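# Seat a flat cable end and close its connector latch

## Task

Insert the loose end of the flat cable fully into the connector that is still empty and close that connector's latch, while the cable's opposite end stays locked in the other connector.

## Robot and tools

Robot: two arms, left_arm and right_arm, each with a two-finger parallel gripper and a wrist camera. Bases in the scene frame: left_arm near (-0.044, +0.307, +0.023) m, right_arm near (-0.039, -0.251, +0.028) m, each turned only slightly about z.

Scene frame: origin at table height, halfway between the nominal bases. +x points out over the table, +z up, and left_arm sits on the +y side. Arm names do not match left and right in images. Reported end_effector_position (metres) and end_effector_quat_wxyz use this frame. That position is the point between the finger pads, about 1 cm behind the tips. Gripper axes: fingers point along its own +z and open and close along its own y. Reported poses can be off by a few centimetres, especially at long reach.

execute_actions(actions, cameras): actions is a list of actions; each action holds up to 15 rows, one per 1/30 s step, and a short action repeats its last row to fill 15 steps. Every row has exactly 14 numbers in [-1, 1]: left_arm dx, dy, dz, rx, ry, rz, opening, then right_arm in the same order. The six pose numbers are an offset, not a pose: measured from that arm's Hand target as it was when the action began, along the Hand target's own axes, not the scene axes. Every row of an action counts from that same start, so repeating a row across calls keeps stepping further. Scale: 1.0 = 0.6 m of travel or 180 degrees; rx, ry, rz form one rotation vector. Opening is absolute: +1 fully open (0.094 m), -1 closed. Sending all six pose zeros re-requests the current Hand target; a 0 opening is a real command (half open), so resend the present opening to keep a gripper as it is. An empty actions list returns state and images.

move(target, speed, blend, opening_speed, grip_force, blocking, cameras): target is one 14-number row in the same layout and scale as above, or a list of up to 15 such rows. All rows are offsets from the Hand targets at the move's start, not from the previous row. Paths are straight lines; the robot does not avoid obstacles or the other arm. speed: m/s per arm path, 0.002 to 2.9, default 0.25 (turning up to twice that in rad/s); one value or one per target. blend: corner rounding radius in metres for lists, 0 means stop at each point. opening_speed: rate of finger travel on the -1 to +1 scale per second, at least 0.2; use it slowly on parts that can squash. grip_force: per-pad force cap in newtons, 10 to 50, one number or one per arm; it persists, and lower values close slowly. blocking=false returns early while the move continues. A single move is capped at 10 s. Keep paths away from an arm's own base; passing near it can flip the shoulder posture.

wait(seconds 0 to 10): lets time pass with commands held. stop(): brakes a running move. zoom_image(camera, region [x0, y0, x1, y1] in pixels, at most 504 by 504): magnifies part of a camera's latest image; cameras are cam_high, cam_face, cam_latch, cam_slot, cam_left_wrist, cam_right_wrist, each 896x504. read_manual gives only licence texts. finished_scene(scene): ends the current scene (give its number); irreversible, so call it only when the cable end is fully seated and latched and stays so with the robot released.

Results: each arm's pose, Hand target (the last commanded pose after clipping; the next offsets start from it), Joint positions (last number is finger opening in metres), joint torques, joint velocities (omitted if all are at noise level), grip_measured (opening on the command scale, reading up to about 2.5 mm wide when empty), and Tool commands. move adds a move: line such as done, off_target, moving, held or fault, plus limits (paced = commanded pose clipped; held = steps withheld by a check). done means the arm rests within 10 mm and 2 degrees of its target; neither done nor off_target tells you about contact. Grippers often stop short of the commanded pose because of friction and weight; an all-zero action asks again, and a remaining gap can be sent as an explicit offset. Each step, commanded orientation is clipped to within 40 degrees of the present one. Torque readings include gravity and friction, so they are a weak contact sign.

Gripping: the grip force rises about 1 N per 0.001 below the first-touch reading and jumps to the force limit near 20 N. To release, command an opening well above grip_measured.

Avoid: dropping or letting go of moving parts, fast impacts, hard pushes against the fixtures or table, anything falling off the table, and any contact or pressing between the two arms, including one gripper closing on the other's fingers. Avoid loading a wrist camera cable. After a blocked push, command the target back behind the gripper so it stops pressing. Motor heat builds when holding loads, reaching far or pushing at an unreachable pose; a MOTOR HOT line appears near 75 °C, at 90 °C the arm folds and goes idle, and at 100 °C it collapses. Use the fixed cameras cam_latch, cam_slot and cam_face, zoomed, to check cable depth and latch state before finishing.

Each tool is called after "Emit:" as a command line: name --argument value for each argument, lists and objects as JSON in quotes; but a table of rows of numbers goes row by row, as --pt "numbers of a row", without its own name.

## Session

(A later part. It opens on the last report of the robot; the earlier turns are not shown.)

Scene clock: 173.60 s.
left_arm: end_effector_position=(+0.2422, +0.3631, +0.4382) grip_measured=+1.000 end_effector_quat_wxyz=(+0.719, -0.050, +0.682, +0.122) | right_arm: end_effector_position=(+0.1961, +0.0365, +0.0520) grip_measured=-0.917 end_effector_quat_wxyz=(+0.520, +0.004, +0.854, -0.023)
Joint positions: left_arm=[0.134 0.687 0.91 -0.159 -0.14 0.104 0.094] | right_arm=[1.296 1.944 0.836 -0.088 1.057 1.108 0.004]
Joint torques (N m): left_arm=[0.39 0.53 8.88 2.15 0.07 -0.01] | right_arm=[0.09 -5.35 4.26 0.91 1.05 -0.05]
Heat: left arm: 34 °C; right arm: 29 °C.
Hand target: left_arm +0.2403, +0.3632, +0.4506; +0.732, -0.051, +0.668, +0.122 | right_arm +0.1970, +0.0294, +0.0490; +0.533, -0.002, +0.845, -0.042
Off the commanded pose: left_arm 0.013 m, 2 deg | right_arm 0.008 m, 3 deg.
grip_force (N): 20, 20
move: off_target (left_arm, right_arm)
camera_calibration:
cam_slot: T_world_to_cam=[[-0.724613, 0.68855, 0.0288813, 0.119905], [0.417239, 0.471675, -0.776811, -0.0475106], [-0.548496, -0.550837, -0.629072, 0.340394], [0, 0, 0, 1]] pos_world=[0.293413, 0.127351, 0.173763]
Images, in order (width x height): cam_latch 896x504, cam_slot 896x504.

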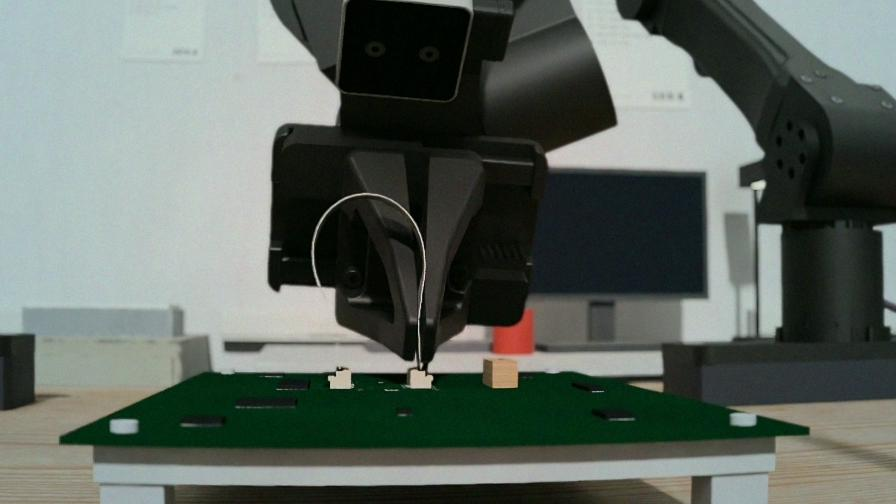

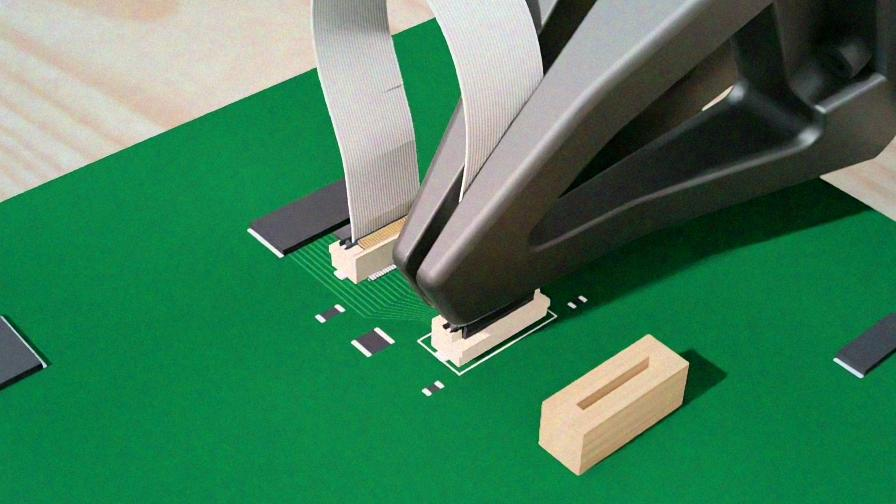

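Emit:
move --target '[0,0,0,0,0,0,1,0.00316,-0.01293,-0.0002,0.00713,0.0002,-0.01361,-0.92]' --speed 0.01 --opening_speed 0.2 --cameras '["cam_latch", "cam_slot"]'

Emit:
zoom_image --camera "cam_latch" --region '[400, 350, 440, 390]'

Emit:
zoom_image --camera "cam_slot" --region '[420, 270, 560, 350]'

Scene clock: 176.97 s.
left_arm: end_effector_position=(+0.2422, +0.3631, +0.4382) grip_measured=+1.000 end_effector_quat_wxyz=(+0.719, -0.050, +0.682, +0.122) | right_arm: end_effector_position=(+0.1961, +0.0359, +0.0519) grip_measured=-0.917 end_effector_quat_wxyz=(+0.521, +0.001, +0.853, -0.026)
Joint positions: left_arm=[0.134 0.687 0.91 -0.159 -0.14 0.104 0.094] | right_arm=[1.296 1.944 0.834 -0.088 1.058 1.1 0.004]
Joint torques (N m): left_arm=[0.38 0.5 8.84 2.14 0.07 -0.02] | right_arm=[0.1 -5.56 3.84 0.62 1.15 -0.08]
Heat: left arm: 34 °C; right arm: 29 °C.
Hand target: left_arm +0.2403, +0.3632, +0.4506; +0.732, -0.051, +0.668, +0.122 | right_arm +0.1957, +0.0215, +0.0479; +0.532, -0.014, +0.845, -0.063
Off the commanded pose: left_arm 0.013 m, 2 deg | right_arm 0.015 m, 5 deg.
grip_force (N): 20, 20
move: off_target (left_arm, right_arm)
camera_calibration:
cam_slot: T_world_to_cam=[[-0.724613, 0.68855, 0.0288813, 0.119905], [0.417239, 0.471675, -0.776811, -0.0475106], [-0.548496, -0.550837, -0.629072, 0.340394], [0, 0, 0, 1]] pos_world=[0.293413, 0.127351, 0.173763]
Images, in order (width x height): cam_latch 896x504, cam_slot 896x504.

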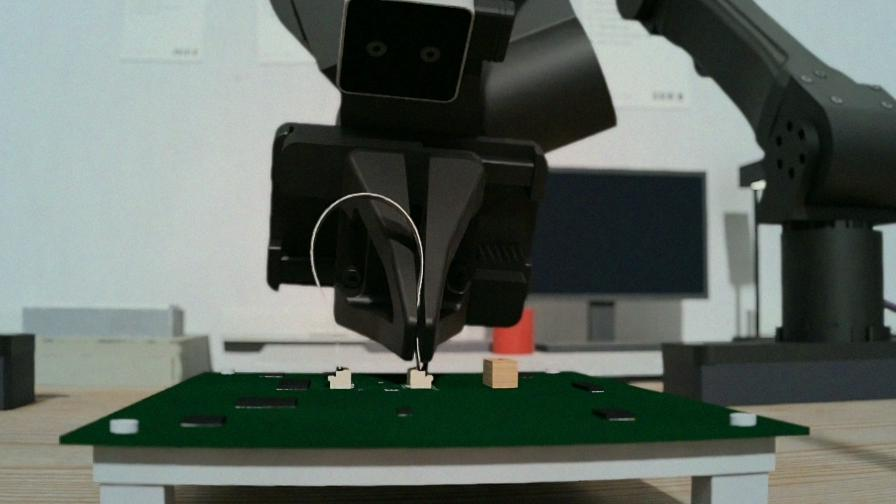

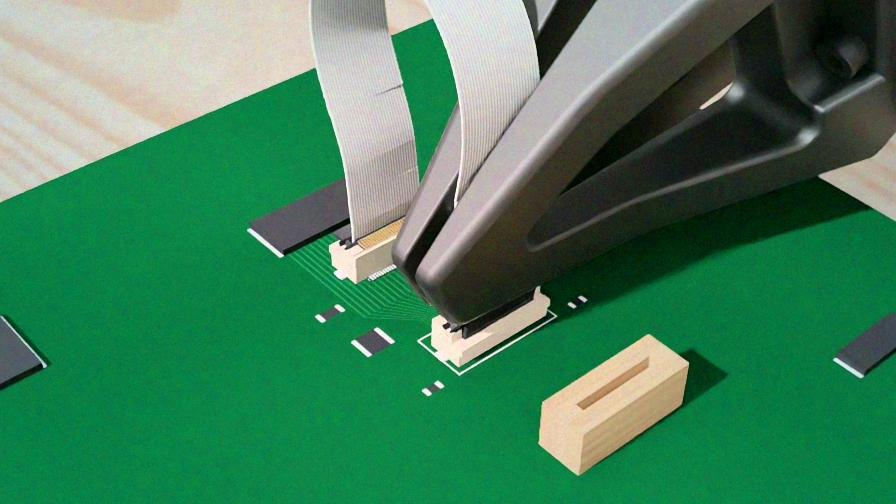

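Scaled by 12.600 from the camera's 896x504 image, which has a finer 1280x720 frame.

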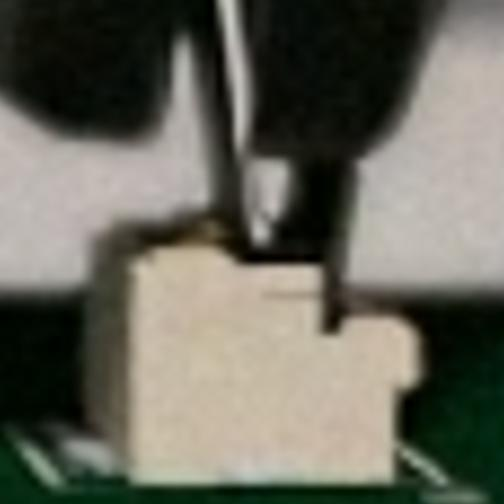

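Scaled by 3.600 from the camera's 896x504 image, which has a finer 1280x720 frame.

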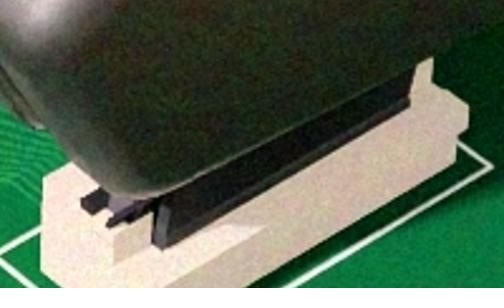

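Emit:
move --target '[0,0,0,0,0,0,1,-0.00236,-0.00372,0.00014,0.00276,-0.00322,-0.00292,-0.92]' --speed 0.01 --opening_speed 0.2 --cameras '["cam_latch", "cam_slot"]'

Emit:
zoom_image --camera "cam_latch" --region '[400, 350, 440, 390]'

Emit:
zoom_image --camera "cam_slot" --region '[420, 270, 560, 350]'

Scene clock: 187.03 s.
left_arm: end_effector_position=(+0.2422, +0.3631, +0.4382) grip_measured=+1.000 end_effector_quat_wxyz=(+0.719, -0.050, +0.682, +0.122) | right_arm: end_effector_position=(+0.1961, +0.0358, +0.0521) grip_measured=-0.917 end_effector_quat_wxyz=(+0.521, -0.001, +0.853, -0.027)
Joint positions: left_arm=[0.134 0.687 0.91 -0.159 -0.14 0.104 0.094] | right_arm=[1.296 1.944 0.834 -0.088 1.06 1.095 0.004]
Joint torques (N m): left_arm=[0.34 0.54 8.81 2.15 0.07 -0.02] | right_arm=[0.08 -5.57 3.74 0.59 1.29 -0.08]
Heat: left arm: 34 °C; right arm: 29 °C.
Hand target: left_arm +0.2403, +0.3632, +0.4506; +0.732, -0.051, +0.668, +0.122 | right_arm +0.1963, +0.0194, +0.0494; +0.536, -0.016, +0.841, -0.069
Off the commanded pose: left_arm 0.013 m, 2 deg | right_arm 0.017 m, 5 deg.
grip_force (N): 20, 20
move: off_target (left_arm, right_arm)
camera_calibration:
cam_slot: T_world_to_cam=[[-0.724613, 0.68855, 0.0288813, 0.119905], [0.417239, 0.471675, -0.776811, -0.0475106], [-0.548496, -0.550837, -0.629072, 0.340394], [0, 0, 0, 1]] pos_world=[0.293413, 0.127351, 0.173763]
Images, in order (width x height): cam_latch 896x504, cam_slot 896x504.

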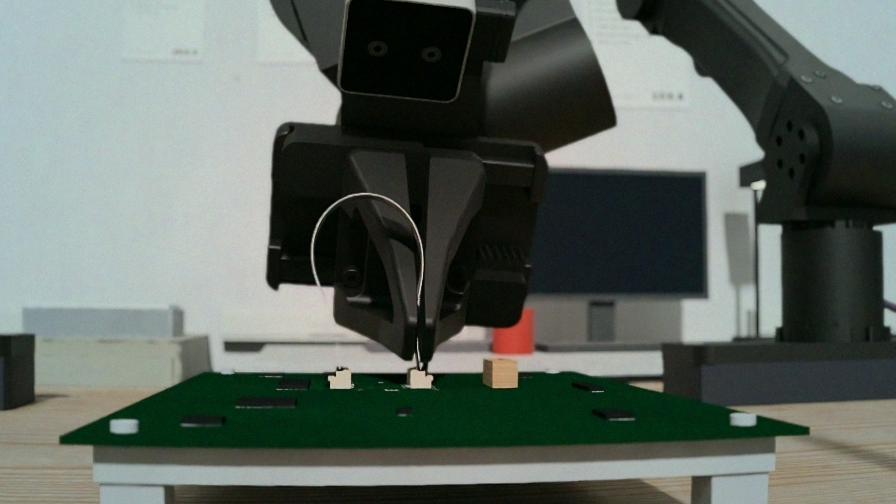

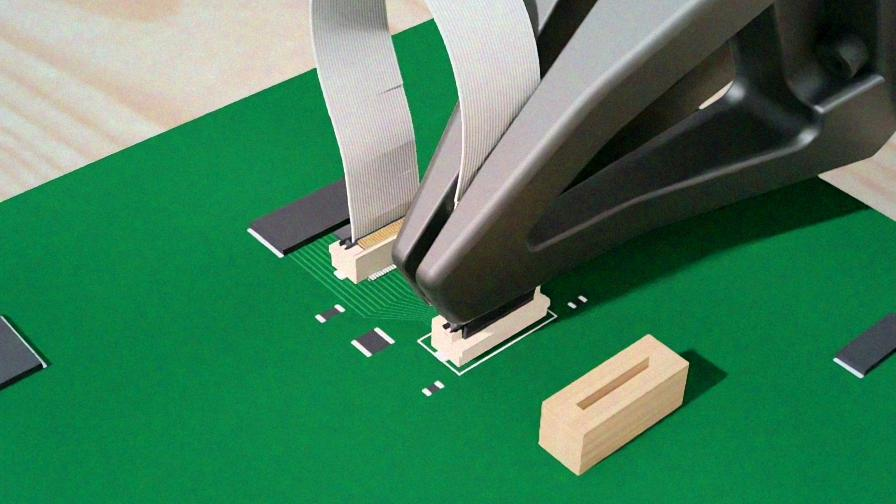

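Scaled by 12.600 from the camera's 896x504 image, which has a finer 1280x720 frame.

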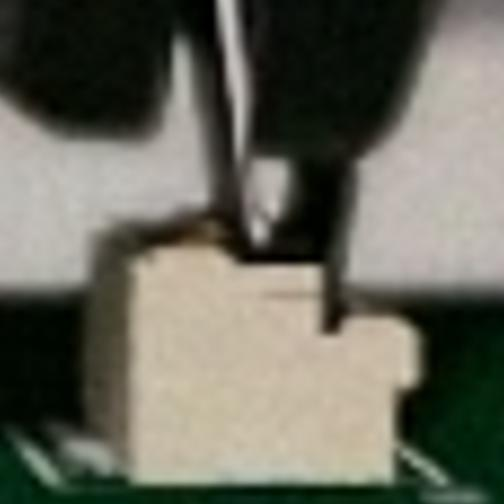

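Scaled by 3.600 from the camera's 896x504 image, which has a finer 1280x720 frame.

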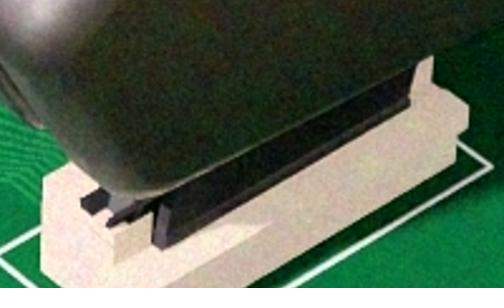

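Emit:
move --target '[0,0,0,0,0,0,1,0.01355,0.00523,-0.00143,-0.00718,0.01497,-0.00004,-0.91]' --speed 0.01 --opening_speed 0.2 --cameras '["cam_latch", "cam_slot"]'

Emit:
zoom_image --camera "cam_latch" --region '[400, 350, 440, 390]'

Emit:
zoom_image --camera "cam_slot" --region '[420, 270, 560, 350]'

Scene clock: 199.87 s.
left_arm: end_effector_position=(+0.2422, +0.3631, +0.4382) grip_measured=+1.000 end_effector_quat_wxyz=(+0.719, -0.050, +0.682, +0.122) | right_arm: end_effector_position=(+0.1959, +0.0357, +0.0515) grip_measured=-0.913 end_effector_quat_wxyz=(+0.520, -0.004, +0.854, -0.028)
Joint positions: left_arm=[0.134 0.687 0.91 -0.159 -0.14 0.104 0.094] | right_arm=[1.296 1.944 0.834 -0.089 1.057 1.091 0.004]
Joint torques (N m): left_arm=[0.32 0.53 8.88 2.14 0.07 -0.01] | right_arm=[0.13 -5.87 3.64 0.51 0.73 0.04]
Heat: left arm: 35 °C; right arm: 29 °C.
Hand target: left_arm +0.2403, +0.3632, +0.4506; +0.732, -0.051, +0.668, +0.122 | right_arm +0.1922, +0.0219, +0.0420; +0.516, -0.020, +0.855, -0.060
Off the commanded pose: left_arm 0.013 m, 2 deg | right_arm 0.017 m, 4 deg.
grip_force (N): 20, 20
move: off_target (left_arm, right_arm)
camera_calibration:
cam_slot: T_world_to_cam=[[-0.724613, 0.68855, 0.0288813, 0.119905], [0.417239, 0.471675, -0.776811, -0.0475106], [-0.548496, -0.550837, -0.629072, 0.340394], [0, 0, 0, 1]] pos_world=[0.293413, 0.127351, 0.173763]
Images, in order (width x height): cam_latch 896x504, cam_slot 896x504.

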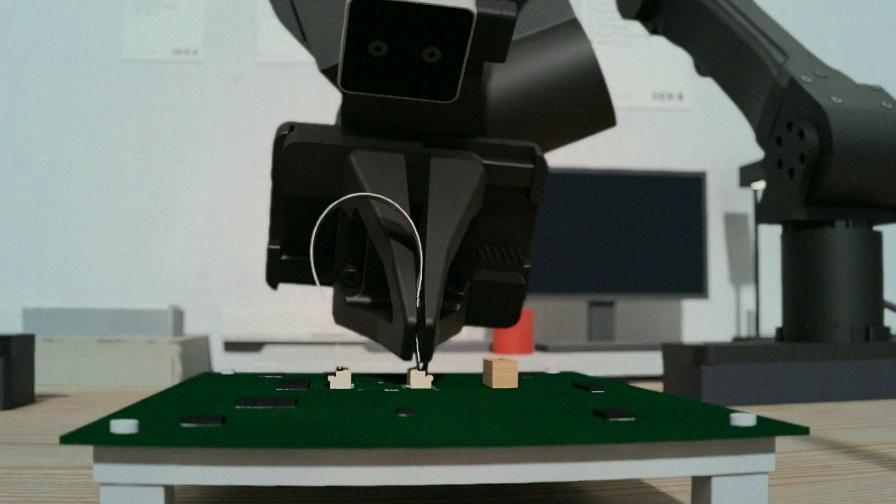

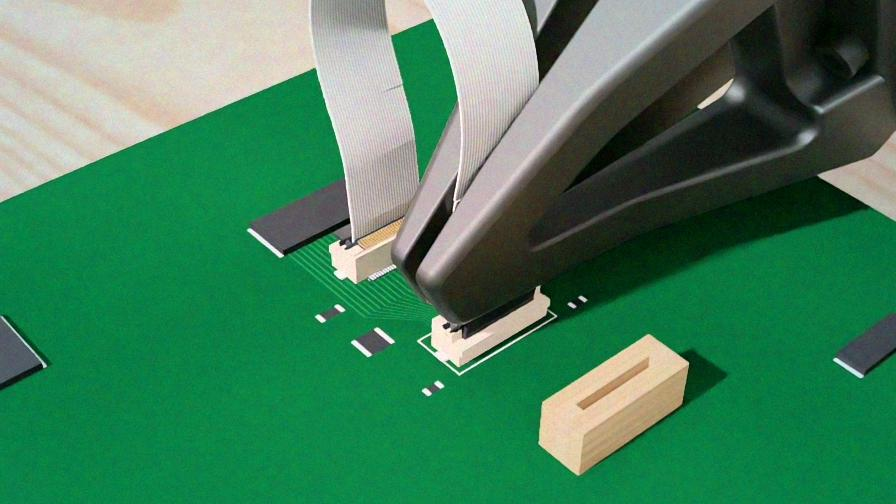

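Scaled by 12.600 from the camera's 896x504 image, which has a finer 1280x720 frame.

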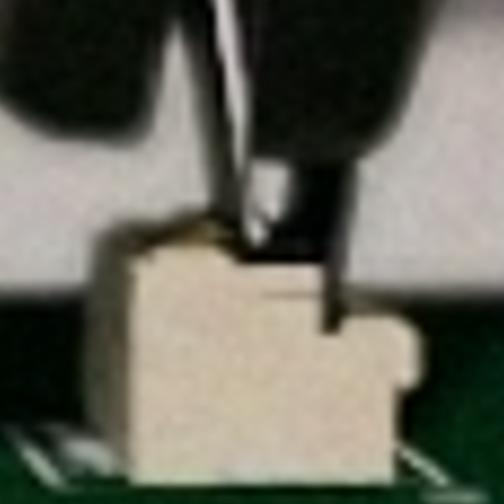

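Scaled by 3.600 from the camera's 896x504 image, which has a finer 1280x720 frame.

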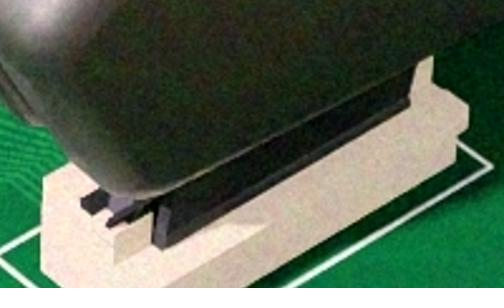

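Emit:
wait --seconds 0.1 --cameras '["cam_latch","cam_slot"]'

Emit:
zoom_image --camera "cam_latch" --region '[400, 350, 440, 390]'

Scene clock: 204.40 s.
left_arm: end_effector_position=(+0.2422, +0.3631, +0.4382) grip_measured=+1.000 end_effector_quat_wxyz=(+0.719, -0.050, +0.682, +0.122) | right_arm: end_effector_position=(+0.1959, +0.0357, +0.0515) grip_measured=-0.913 end_effector_quat_wxyz=(+0.520, -0.004, +0.854, -0.028)
Joint positions: left_arm=[0.134 0.687 0.91 -0.159 -0.14 0.104 0.094] | right_arm=[1.296 1.944 0.834 -0.089 1.057 1.091 0.004]
Joint torques (N m): left_arm=[0.36 0.54 8.8 2.14 0.07 -0.02] | right_arm=[0.12 -5.83 3.56 0.5 0.73 0.04]
Heat: left arm: 35 °C; right arm: 29 °C.
Hand target: left_arm +0.2403, +0.3632, +0.4506; +0.732, -0.051, +0.668, +0.122 | right_arm +0.1922, +0.0219, +0.0420; +0.516, -0.020, +0.855, -0.060
Tool commands: left_gripper/opening=+1.0 right_gripper/opening=-0.91
Off the commanded pose: left_arm 0.013 m, 2 deg | right_arm 0.017 m, 4 deg.
grip_force (N): 20, 20
wait: 0.10 s; at rest from the start
camera_calibration:
cam_slot: T_world_to_cam=[[-0.724613, 0.68855, 0.0288813, 0.119905], [0.417239, 0.471675, -0.776811, -0.0475106], [-0.548496, -0.550837, -0.629072, 0.340394], [0, 0, 0, 1]] pos_world=[0.293413, 0.127351, 0.173763]
Images, in order (width x height): cam_latch 896x504, cam_slot 896x504.

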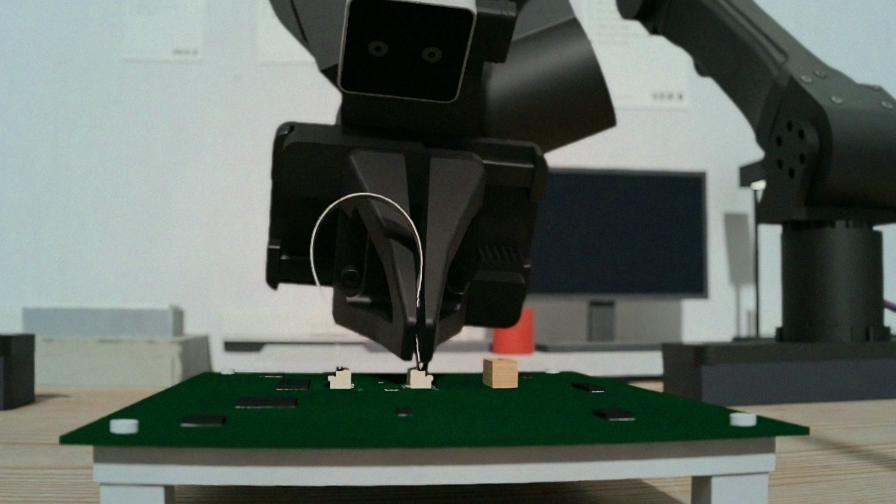

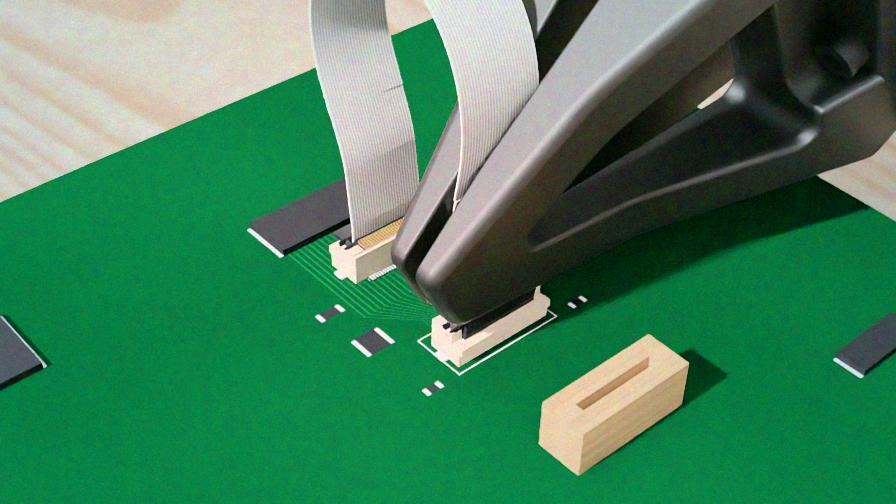

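Scaled by 12.600 from the camera's 896x504 image, which has a finer 1280x720 frame.

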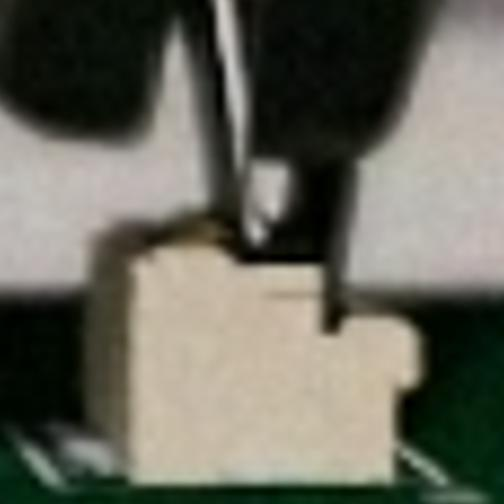

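Emit:
zoom_image --camera "cam_slot" --region '[410, 270, 570, 370]'

Scaled by 3.150 from the camera's 896x504 image, which has a finer 1280x720 frame.

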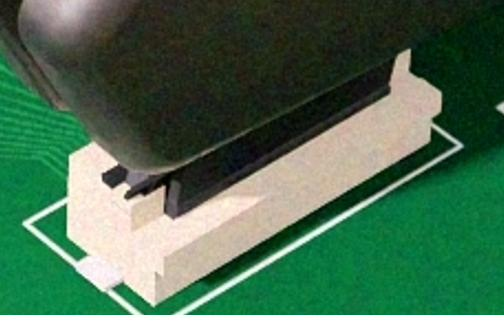

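Emit:
move --target '[0,0,0,0,0,0,1,0.0163,0.0063,-0.0017,-0.0086,0.018,0,-0.91]' --speed 0.008 --cameras '["cam_latch"]'

Emit:
zoom_image --camera "cam_latch" --region '[400, 350, 440, 390]'

Scene clock: 215.67 s.
left_arm: end_effector_position=(+0.2422, +0.3631, +0.4382) grip_measured=+1.000 end_effector_quat_wxyz=(+0.719, -0.050, +0.682, +0.122) | right_arm: end_effector_position=(+0.1954, +0.0361, +0.0505) grip_measured=-0.913 end_effector_quat_wxyz=(+0.517, -0.004, +0.855, -0.027)
Joint positions: left_arm=[0.134 0.687 0.91 -0.159 -0.14 0.104 0.094] | right_arm=[1.296 1.944 0.834 -0.09 1.05 1.092 0.004]
Joint torques (N m): left_arm=[0.39 0.53 8.83 2.15 0.07 -0.02] | right_arm=[0.17 -6.32 3.29 0.43 0.08 0.1]
Heat: left arm: 35 °C; right arm: 29 °C.
Hand target: left_arm +0.2403, +0.3632, +0.4506; +0.732, -0.051, +0.668, +0.122 | right_arm +0.1869, +0.0248, +0.0334; +0.491, -0.026, +0.870, -0.049
Off the commanded pose: left_arm 0.013 m, 2 deg | right_arm 0.022 m, 5 deg.
grip_force (N): 20, 20
move: off_target (left_arm, right_arm)
Images, in order (width x height): cam_latch 896x504.

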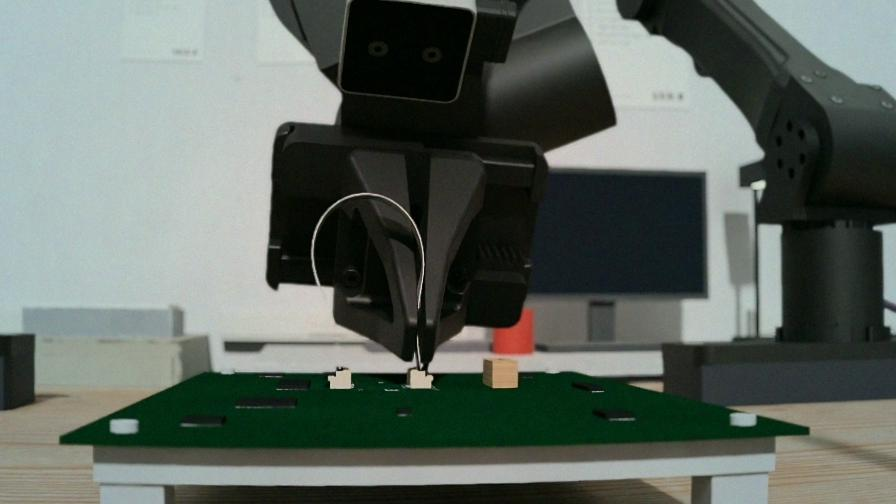

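Scaled by 12.600 from the camera's 896x504 image, which has a finer 1280x720 frame.

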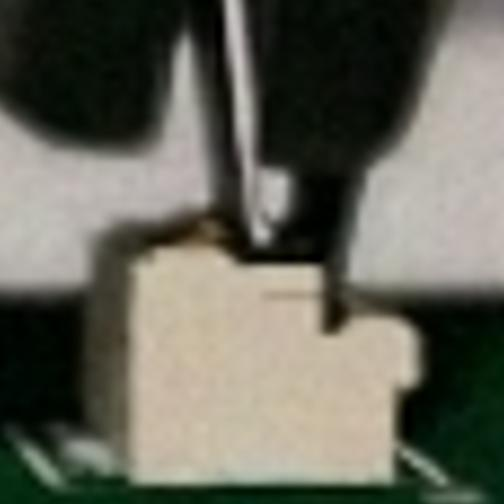

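Emit:
move --target '[0,0,0,0,0,0,1,0,0,0,0,0,0,-0.875]' --speed 0.008 --opening_speed 0.2 --cameras '["cam_latch"]'

Emit:
zoom_image --camera "cam_latch" --region '[400, 350, 440, 390]'

Scene clock: 217.07 s.
left_arm: end_effector_position=(+0.2422, +0.3631, +0.4382) grip_measured=+1.000 end_effector_quat_wxyz=(+0.719, -0.050, +0.682, +0.122) | right_arm: end_effector_position=(+0.1947, +0.0356, +0.0492) grip_measured=-0.878 end_effector_quat_wxyz=(+0.515, -0.006, +0.857, -0.028)
Joint positions: left_arm=[0.134 0.687 0.91 -0.159 -0.14 0.104 0.094] | right_arm=[1.296 1.944 0.833 -0.094 1.045 1.093 0.006]
Joint torques (N m): left_arm=[0.43 0.53 8.85 2.14 0.07 -0.01] | right_arm=[0.2 -6.28 3.4 0.47 0.14 0.09]
Heat: left arm: 35 °C; right arm: 29 °C.
Hand target: left_arm +0.2403, +0.3632, +0.4506; +0.732, -0.051, +0.668, +0.122 | right_arm +0.1869, +0.0247, +0.0335; +0.491, -0.026, +0.869, -0.049
Off the commanded pose: left_arm 0.013 m, 2 deg | right_arm 0.021 m, 4 deg.
grip_force (N): 20, 20
move: off_target (left_arm, right_arm)
Images, in order (width x height): cam_latch 896x504.

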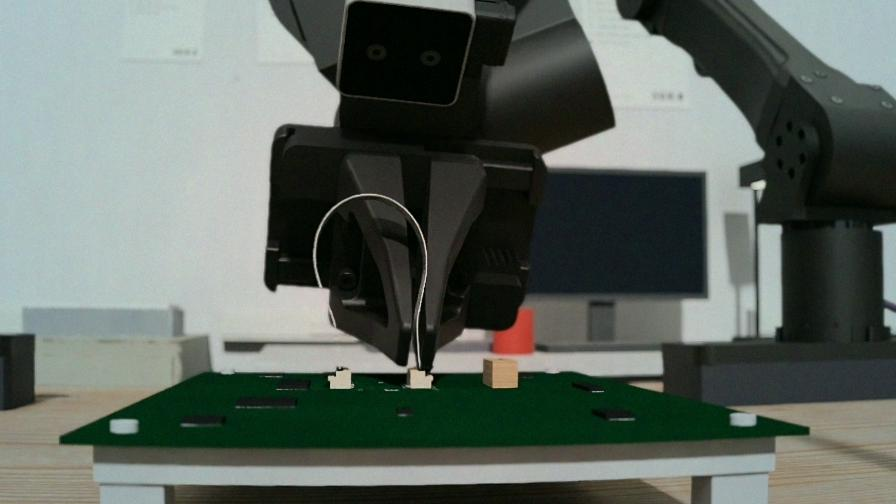

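Scaled by 12.600 from the camera's 896x504 image, which has a finer 1280x720 frame.

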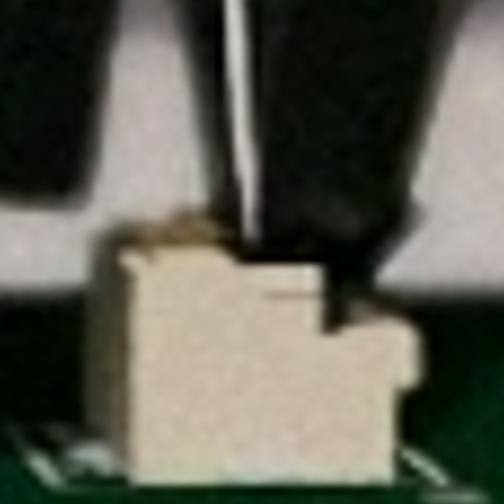

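Emit:
move --target '[0,0,0,0,0,0,1,0,0,0,0,0,0,-0.84]' --speed 0.008 --opening_speed 0.2 --cameras '["cam_latch"]'

Emit:
zoom_image --camera "cam_latch" --region '[400, 350, 440, 390]'

Scene clock: 218.10 s.
left_arm: end_effector_position=(+0.2422, +0.3631, +0.4382) grip_measured=+1.000 end_effector_quat_wxyz=(+0.719, -0.050, +0.682, +0.122) | right_arm: end_effector_position=(+0.1946, +0.0350, +0.0491) grip_measured=-0.843 end_effector_quat_wxyz=(+0.514, -0.007, +0.857, -0.030)
Joint positions: left_arm=[0.134 0.687 0.91 -0.159 -0.14 0.104 0.094] | right_arm=[1.296 1.944 0.833 -0.097 1.045 1.093 0.007]
Joint torques (N m): left_arm=[0.34 0.57 8.85 2.15 0.07 -0.01] | right_arm=[0.23 -6.27 3.4 0.49 0.14 0.1]
Heat: left arm: 35 °C; right arm: 29 °C.
Hand target: left_arm +0.2403, +0.3632, +0.4506; +0.732, -0.051, +0.668, +0.122 | right_arm +0.1869, +0.0248, +0.0335; +0.491, -0.025, +0.869, -0.049
Off the commanded pose: left_arm 0.013 m, 2 deg | right_arm 0.020 m, 4 deg.
grip_force (N): 20, 20
move: off_target (left_arm, right_arm)
Images, in order (width x height): cam_latch 896x504.

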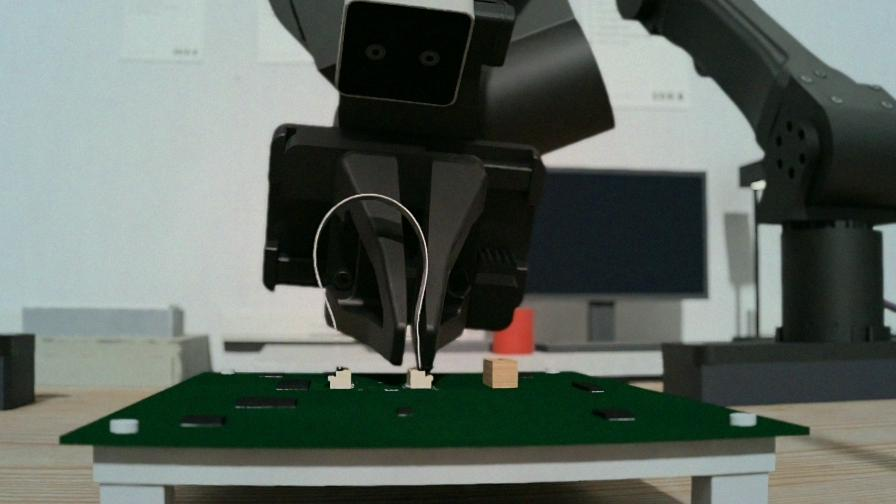

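Scaled by 12.600 from the camera's 896x504 image, which has a finer 1280x720 frame.

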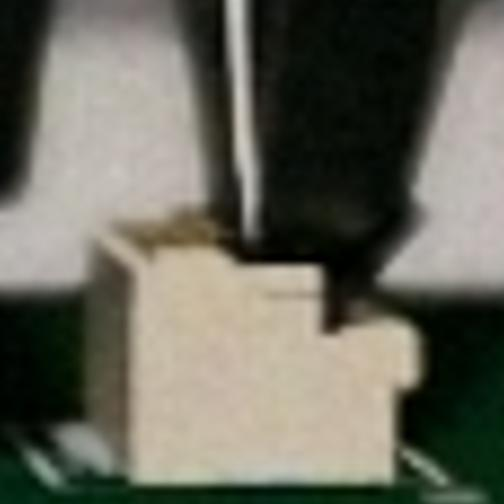

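Emit:
move --target '[0,0,0,0,0,0,1,0.0038,0.0119,0.0012,-0.0078,0.0036,0.0095,-0.84]' --speed 0.008 --opening_speed 0.2 --cameras '["cam_latch"]'

Emit:
zoom_image --camera "cam_latch" --region '[400, 350, 440, 390]'

Scene clock: 222.97 s.
left_arm: end_effector_position=(+0.2422, +0.3631, +0.4382) grip_measured=+1.000 end_effector_quat_wxyz=(+0.719, -0.050, +0.682, +0.122) | right_arm: end_effector_position=(+0.1942, +0.0358, +0.0483) grip_measured=-0.843 end_effector_quat_wxyz=(+0.512, -0.004, +0.858, -0.026)
Joint positions: left_arm=[0.134 0.687 0.91 -0.159 -0.14 0.104 0.094] | right_arm=[1.296 1.944 0.833 -0.095 1.039 1.1 0.007]
Joint torques (N m): left_arm=[0.4 0.55 8.91 2.13 0.06 -0.02] | right_arm=[0.34 -5.78 3.66 0.74 -0.04 0.1]
Heat: left arm: 35 °C; right arm: 28 °C.
Hand target: left_arm +0.2403, +0.3632, +0.4506; +0.732, -0.051, +0.668, +0.122 | right_arm +0.1864, +0.0316, +0.0304; +0.486, -0.018, +0.873, -0.031
Off the commanded pose: left_arm 0.013 m, 2 deg | right_arm 0.020 m, 4 deg.
grip_force (N): 20, 20
move: off_target (left_arm, right_arm)
Images, in order (width x height): cam_latch 896x504.

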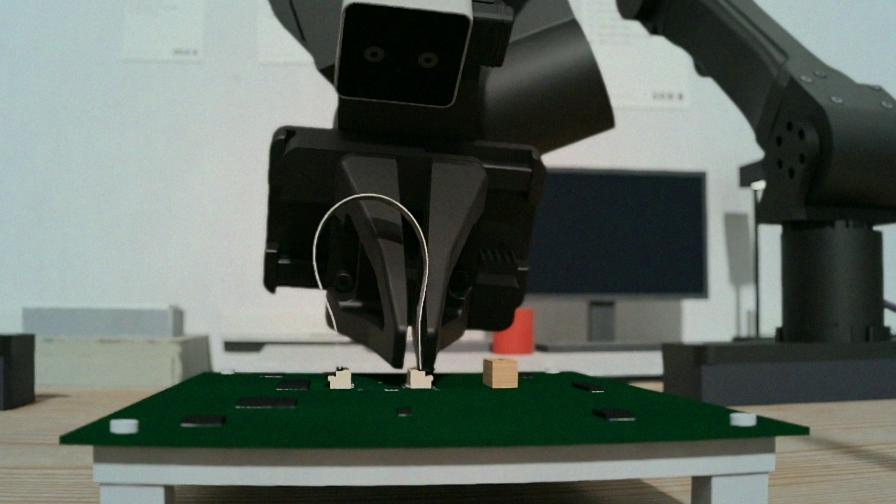

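Scaled by 12.600 from the camera's 896x504 image, which has a finer 1280x720 frame.

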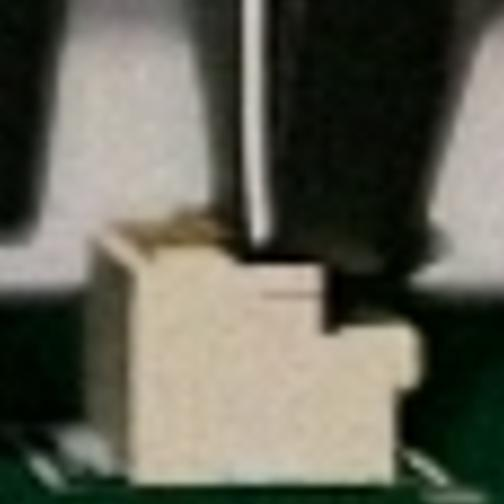

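Emit:
move --target '[0,0,0,0,0,0,1,0.0036,0.0054,0.0014,-0.0033,0.0021,0.0038,-0.80]' --speed 0.008 --opening_speed 0.2 --cameras '["cam_latch"]'

Emit:
zoom_image --camera "cam_latch" --region '[400, 350, 440, 390]'

Scene clock: 225.23 s.
left_arm: end_effector_position=(+0.2422, +0.3631, +0.4382) grip_measured=+1.000 end_effector_quat_wxyz=(+0.719, -0.050, +0.682, +0.122) | right_arm: end_effector_position=(+0.1941, +0.0353, +0.0479) grip_measured=-0.803 end_effector_quat_wxyz=(+0.512, -0.002, +0.859, -0.025)
Joint positions: left_arm=[0.134 0.687 0.91 -0.159 -0.14 0.104 0.094] | right_arm=[1.296 1.944 0.831 -0.095 1.039 1.104 0.009]
Joint torques (N m): left_arm=[0.38 0.57 8.88 2.13 0.07 -0.02] | right_arm=[0.46 -5.44 3.82 0.86 -0.17 0.09]
Heat: left arm: 35 °C; right arm: 28 °C.
Hand target: left_arm +0.2403, +0.3632, +0.4506; +0.732, -0.051, +0.668, +0.122 | right_arm +0.1859, +0.0346, +0.0278; +0.483, -0.015, +0.875, -0.023
Off the commanded pose: left_arm 0.013 m, 2 deg | right_arm 0.022 m, 4 deg.
grip_force (N): 20, 20
move: off_target (left_arm, right_arm)
Images, in order (width x height): cam_latch 896x504.

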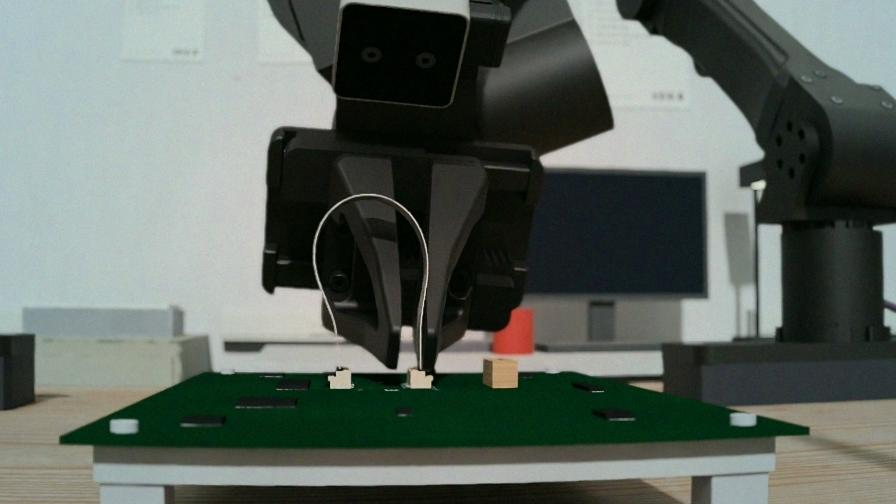

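Scaled by 12.600 from the camera's 896x504 image, which has a finer 1280x720 frame.

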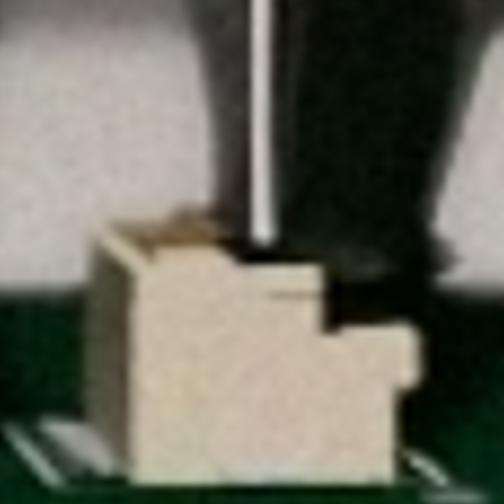

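Emit:
move --target '[0,0,0,0,0,0,1,0.0056,0.0034,0.0024,-0.0013,0.0025,0.0005,-0.77]' --speed 0.008 --opening_speed 0.2 --cameras '["cam_latch"]'

Emit:
zoom_image --camera "cam_latch" --region '[400, 350, 440, 390]'

Scene clock: 227.10 s.
left_arm: end_effector_position=(+0.2422, +0.3631, +0.4382) grip_measured=+1.000 end_effector_quat_wxyz=(+0.719, -0.050, +0.682, +0.122) | right_arm: end_effector_position=(+0.1940, +0.0354, +0.0478) grip_measured=-0.774 end_effector_quat_wxyz=(+0.512, -0.001, +0.859, -0.024)
Joint positions: left_arm=[0.134 0.687 0.91 -0.159 -0.14 0.104 0.094] | right_arm=[1.296 1.944 0.831 -0.095 1.038 1.108 0.011]
Joint torques (N m): left_arm=[0.35 0.55 8.88 2.14 0.07 -0.02] | right_arm=[0.54 -4.63 4.04 0.9 -0.25 0.1]
Heat: left arm: 35 °C; right arm: 28 °C.
Hand target: left_arm +0.2403, +0.3632, +0.4506; +0.732, -0.051, +0.668, +0.122 | right_arm +0.1853, +0.0364, +0.0241; +0.480, -0.016, +0.877, -0.021
Off the commanded pose: left_arm 0.013 m, 2 deg | right_arm 0.025 m, 5 deg.
grip_force (N): 20, 20
move: off_target (left_arm, right_arm)
Images, in order (width x height): cam_latch 896x504.

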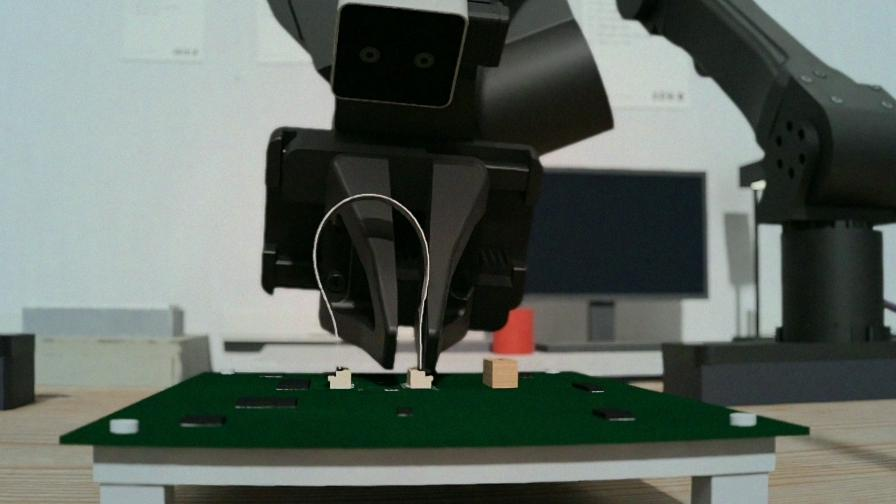

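Scaled by 12.600 from the camera's 896x504 image, which has a finer 1280x720 frame.

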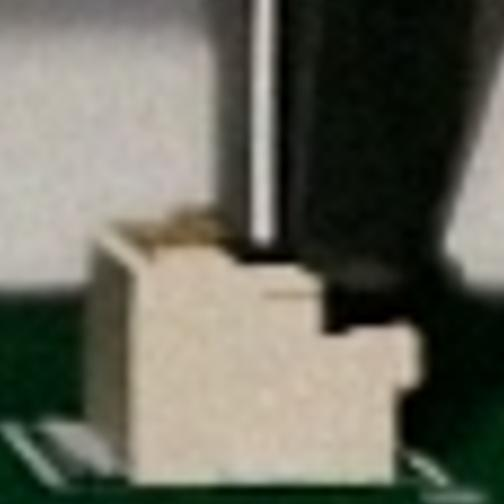

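Emit:
move --target '[0,0,0,0,0,0,1,0.0046,0.0024,0.0024,-0.0003,0.0001,0.0005,-0.73]' --speed 0.008 --opening_speed 0.2 --cameras '["cam_latch"]'

Emit:
zoom_image --camera "cam_latch" --region '[400, 350, 440, 390]'

Scene clock: 228.73 s.
left_arm: end_effector_position=(+0.2422, +0.3631, +0.4382) grip_measured=+1.000 end_effector_quat_wxyz=(+0.719, -0.050, +0.682, +0.122) | right_arm: end_effector_position=(+0.1946, +0.0367, +0.0468) grip_measured=-0.734 end_effector_quat_wxyz=(+0.514, +0.004, +0.858, -0.020)
Joint positions: left_arm=[0.134 0.687 0.91 -0.159 -0.14 0.104 0.094] | right_arm=[1.296 1.951 0.831 -0.08 1.041 1.113 0.013]
Joint torques (N m): left_arm=[0.34 0.54 8.81 2.15 0.06 -0.01] | right_arm=[0.7 -4.37 4.14 0.87 -0.29 0.11]
Heat: left arm: 35 °C; right arm: 28 °C.
Hand target: left_arm +0.2403, +0.3632, +0.4506; +0.732, -0.051, +0.668, +0.122 | right_arm +0.1850, +0.0377, +0.0209; +0.480, -0.015, +0.877, -0.021
Off the commanded pose: left_arm 0.013 m, 2 deg | right_arm 0.028 m, 5 deg.
grip_force (N): 20, 20
move: off_target (left_arm, right_arm)
Images, in order (width x height): cam_latch 896x504.

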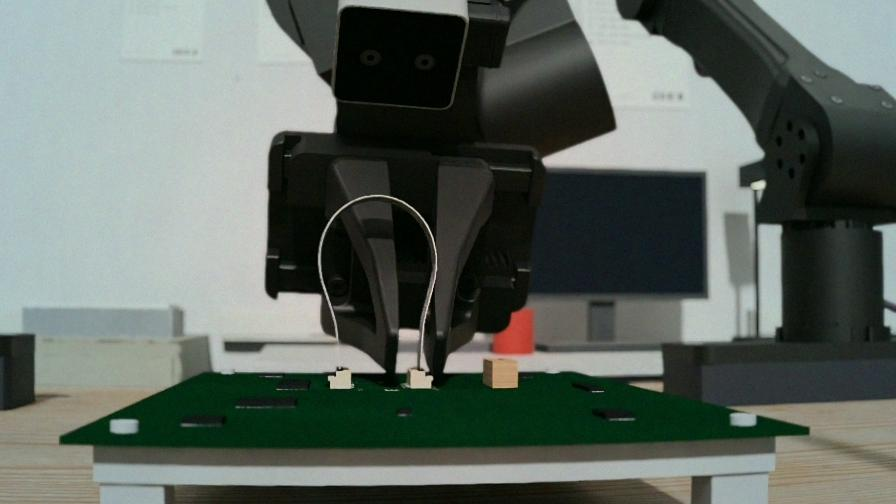

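Scaled by 12.600 from the camera's 896x504 image, which has a finer 1280x720 frame.

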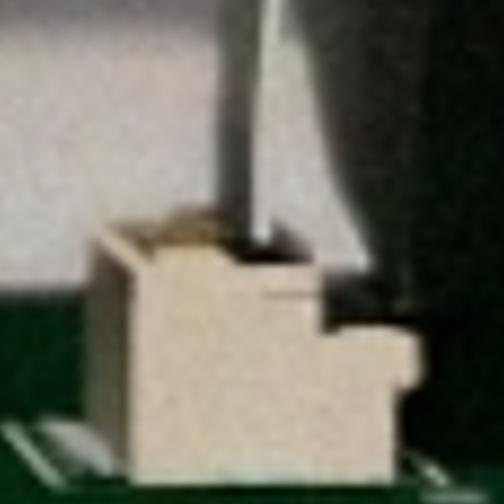

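Emit:
wait --seconds 0.1 --cameras '["cam_slot","cam_face"]'

Emit:
zoom_image --camera "cam_slot" --region '[410, 270, 570, 370]'

Emit:
zoom_image --camera "cam_latch" --region '[400, 350, 460, 390]'

Scene clock: 229.47 s.
left_arm: end_effector_position=(+0.2422, +0.3631, +0.4382) grip_measured=+1.000 end_effector_quat_wxyz=(+0.719, -0.050, +0.682, +0.122) | right_arm: end_effector_position=(+0.1946, +0.0367, +0.0468) grip_measured=-0.734 end_effector_quat_wxyz=(+0.514, +0.004, +0.858, -0.020)
Joint positions: left_arm=[0.134 0.687 0.91 -0.159 -0.14 0.104 0.094] | right_arm=[1.296 1.951 0.831 -0.08 1.041 1.113 0.013]
Joint torques (N m): left_arm=[0.36 0.54 8.9 2.15 0.05 -0.02] | right_arm=[0.7 -4.31 4.14 0.88 -0.3 0.08]
Heat: left arm: 35 °C; right arm: 28 °C.
Hand target: left_arm +0.2403, +0.3632, +0.4506; +0.732, -0.051, +0.668, +0.122 | right_arm +0.1850, +0.0377, +0.0209; +0.480, -0.015, +0.877, -0.021
Tool commands: left_gripper/opening=+1.0 right_gripper/opening=-0.73
Off the commanded pose: left_arm 0.013 m, 2 deg | right_arm 0.028 m, 5 deg.
grip_force (N): 20, 20
wait: 0.10 s; at rest from the start
camera_calibration:
cam_slot: T_world_to_cam=[[-0.724613, 0.68855, 0.0288813, 0.119905], [0.417239, 0.471675, -0.776811, -0.0475106], [-0.548496, -0.550837, -0.629072, 0.340394], [0, 0, 0, 1]] pos_world=[0.293413, 0.127351, 0.173763]
Images, in order (width x height): cam_face 896x504, cam_slot 896x504.

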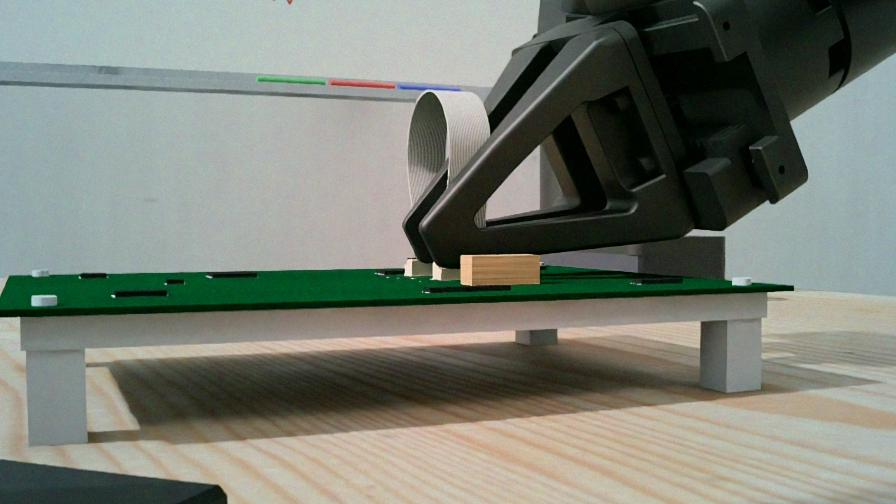

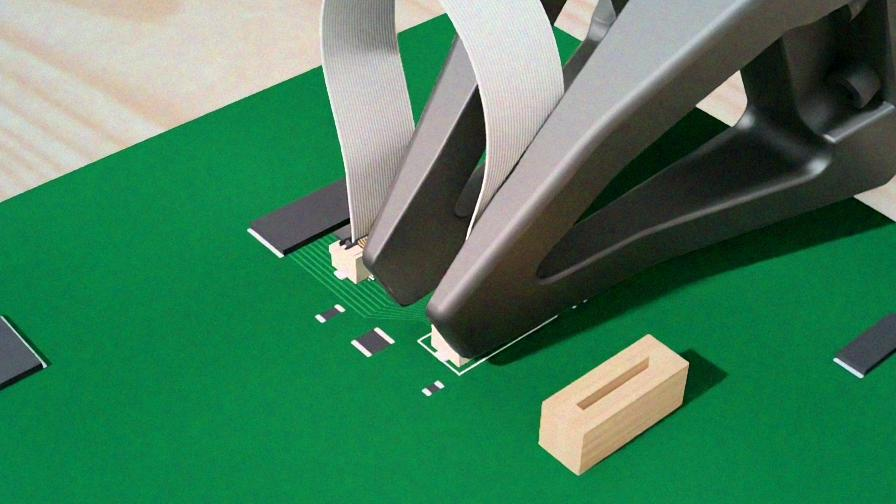

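Scaled by 3.150 from the camera's 896x504 image, which has a finer 1280x720 frame.

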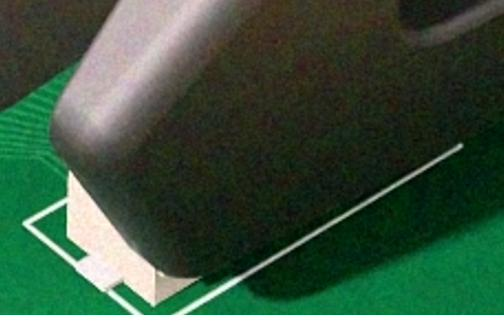

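This scene's latest camera images include none from cam_latch. They are from: cam_face, cam_slot. cam_latch's image comes with the result of a call that names it in "cameras".


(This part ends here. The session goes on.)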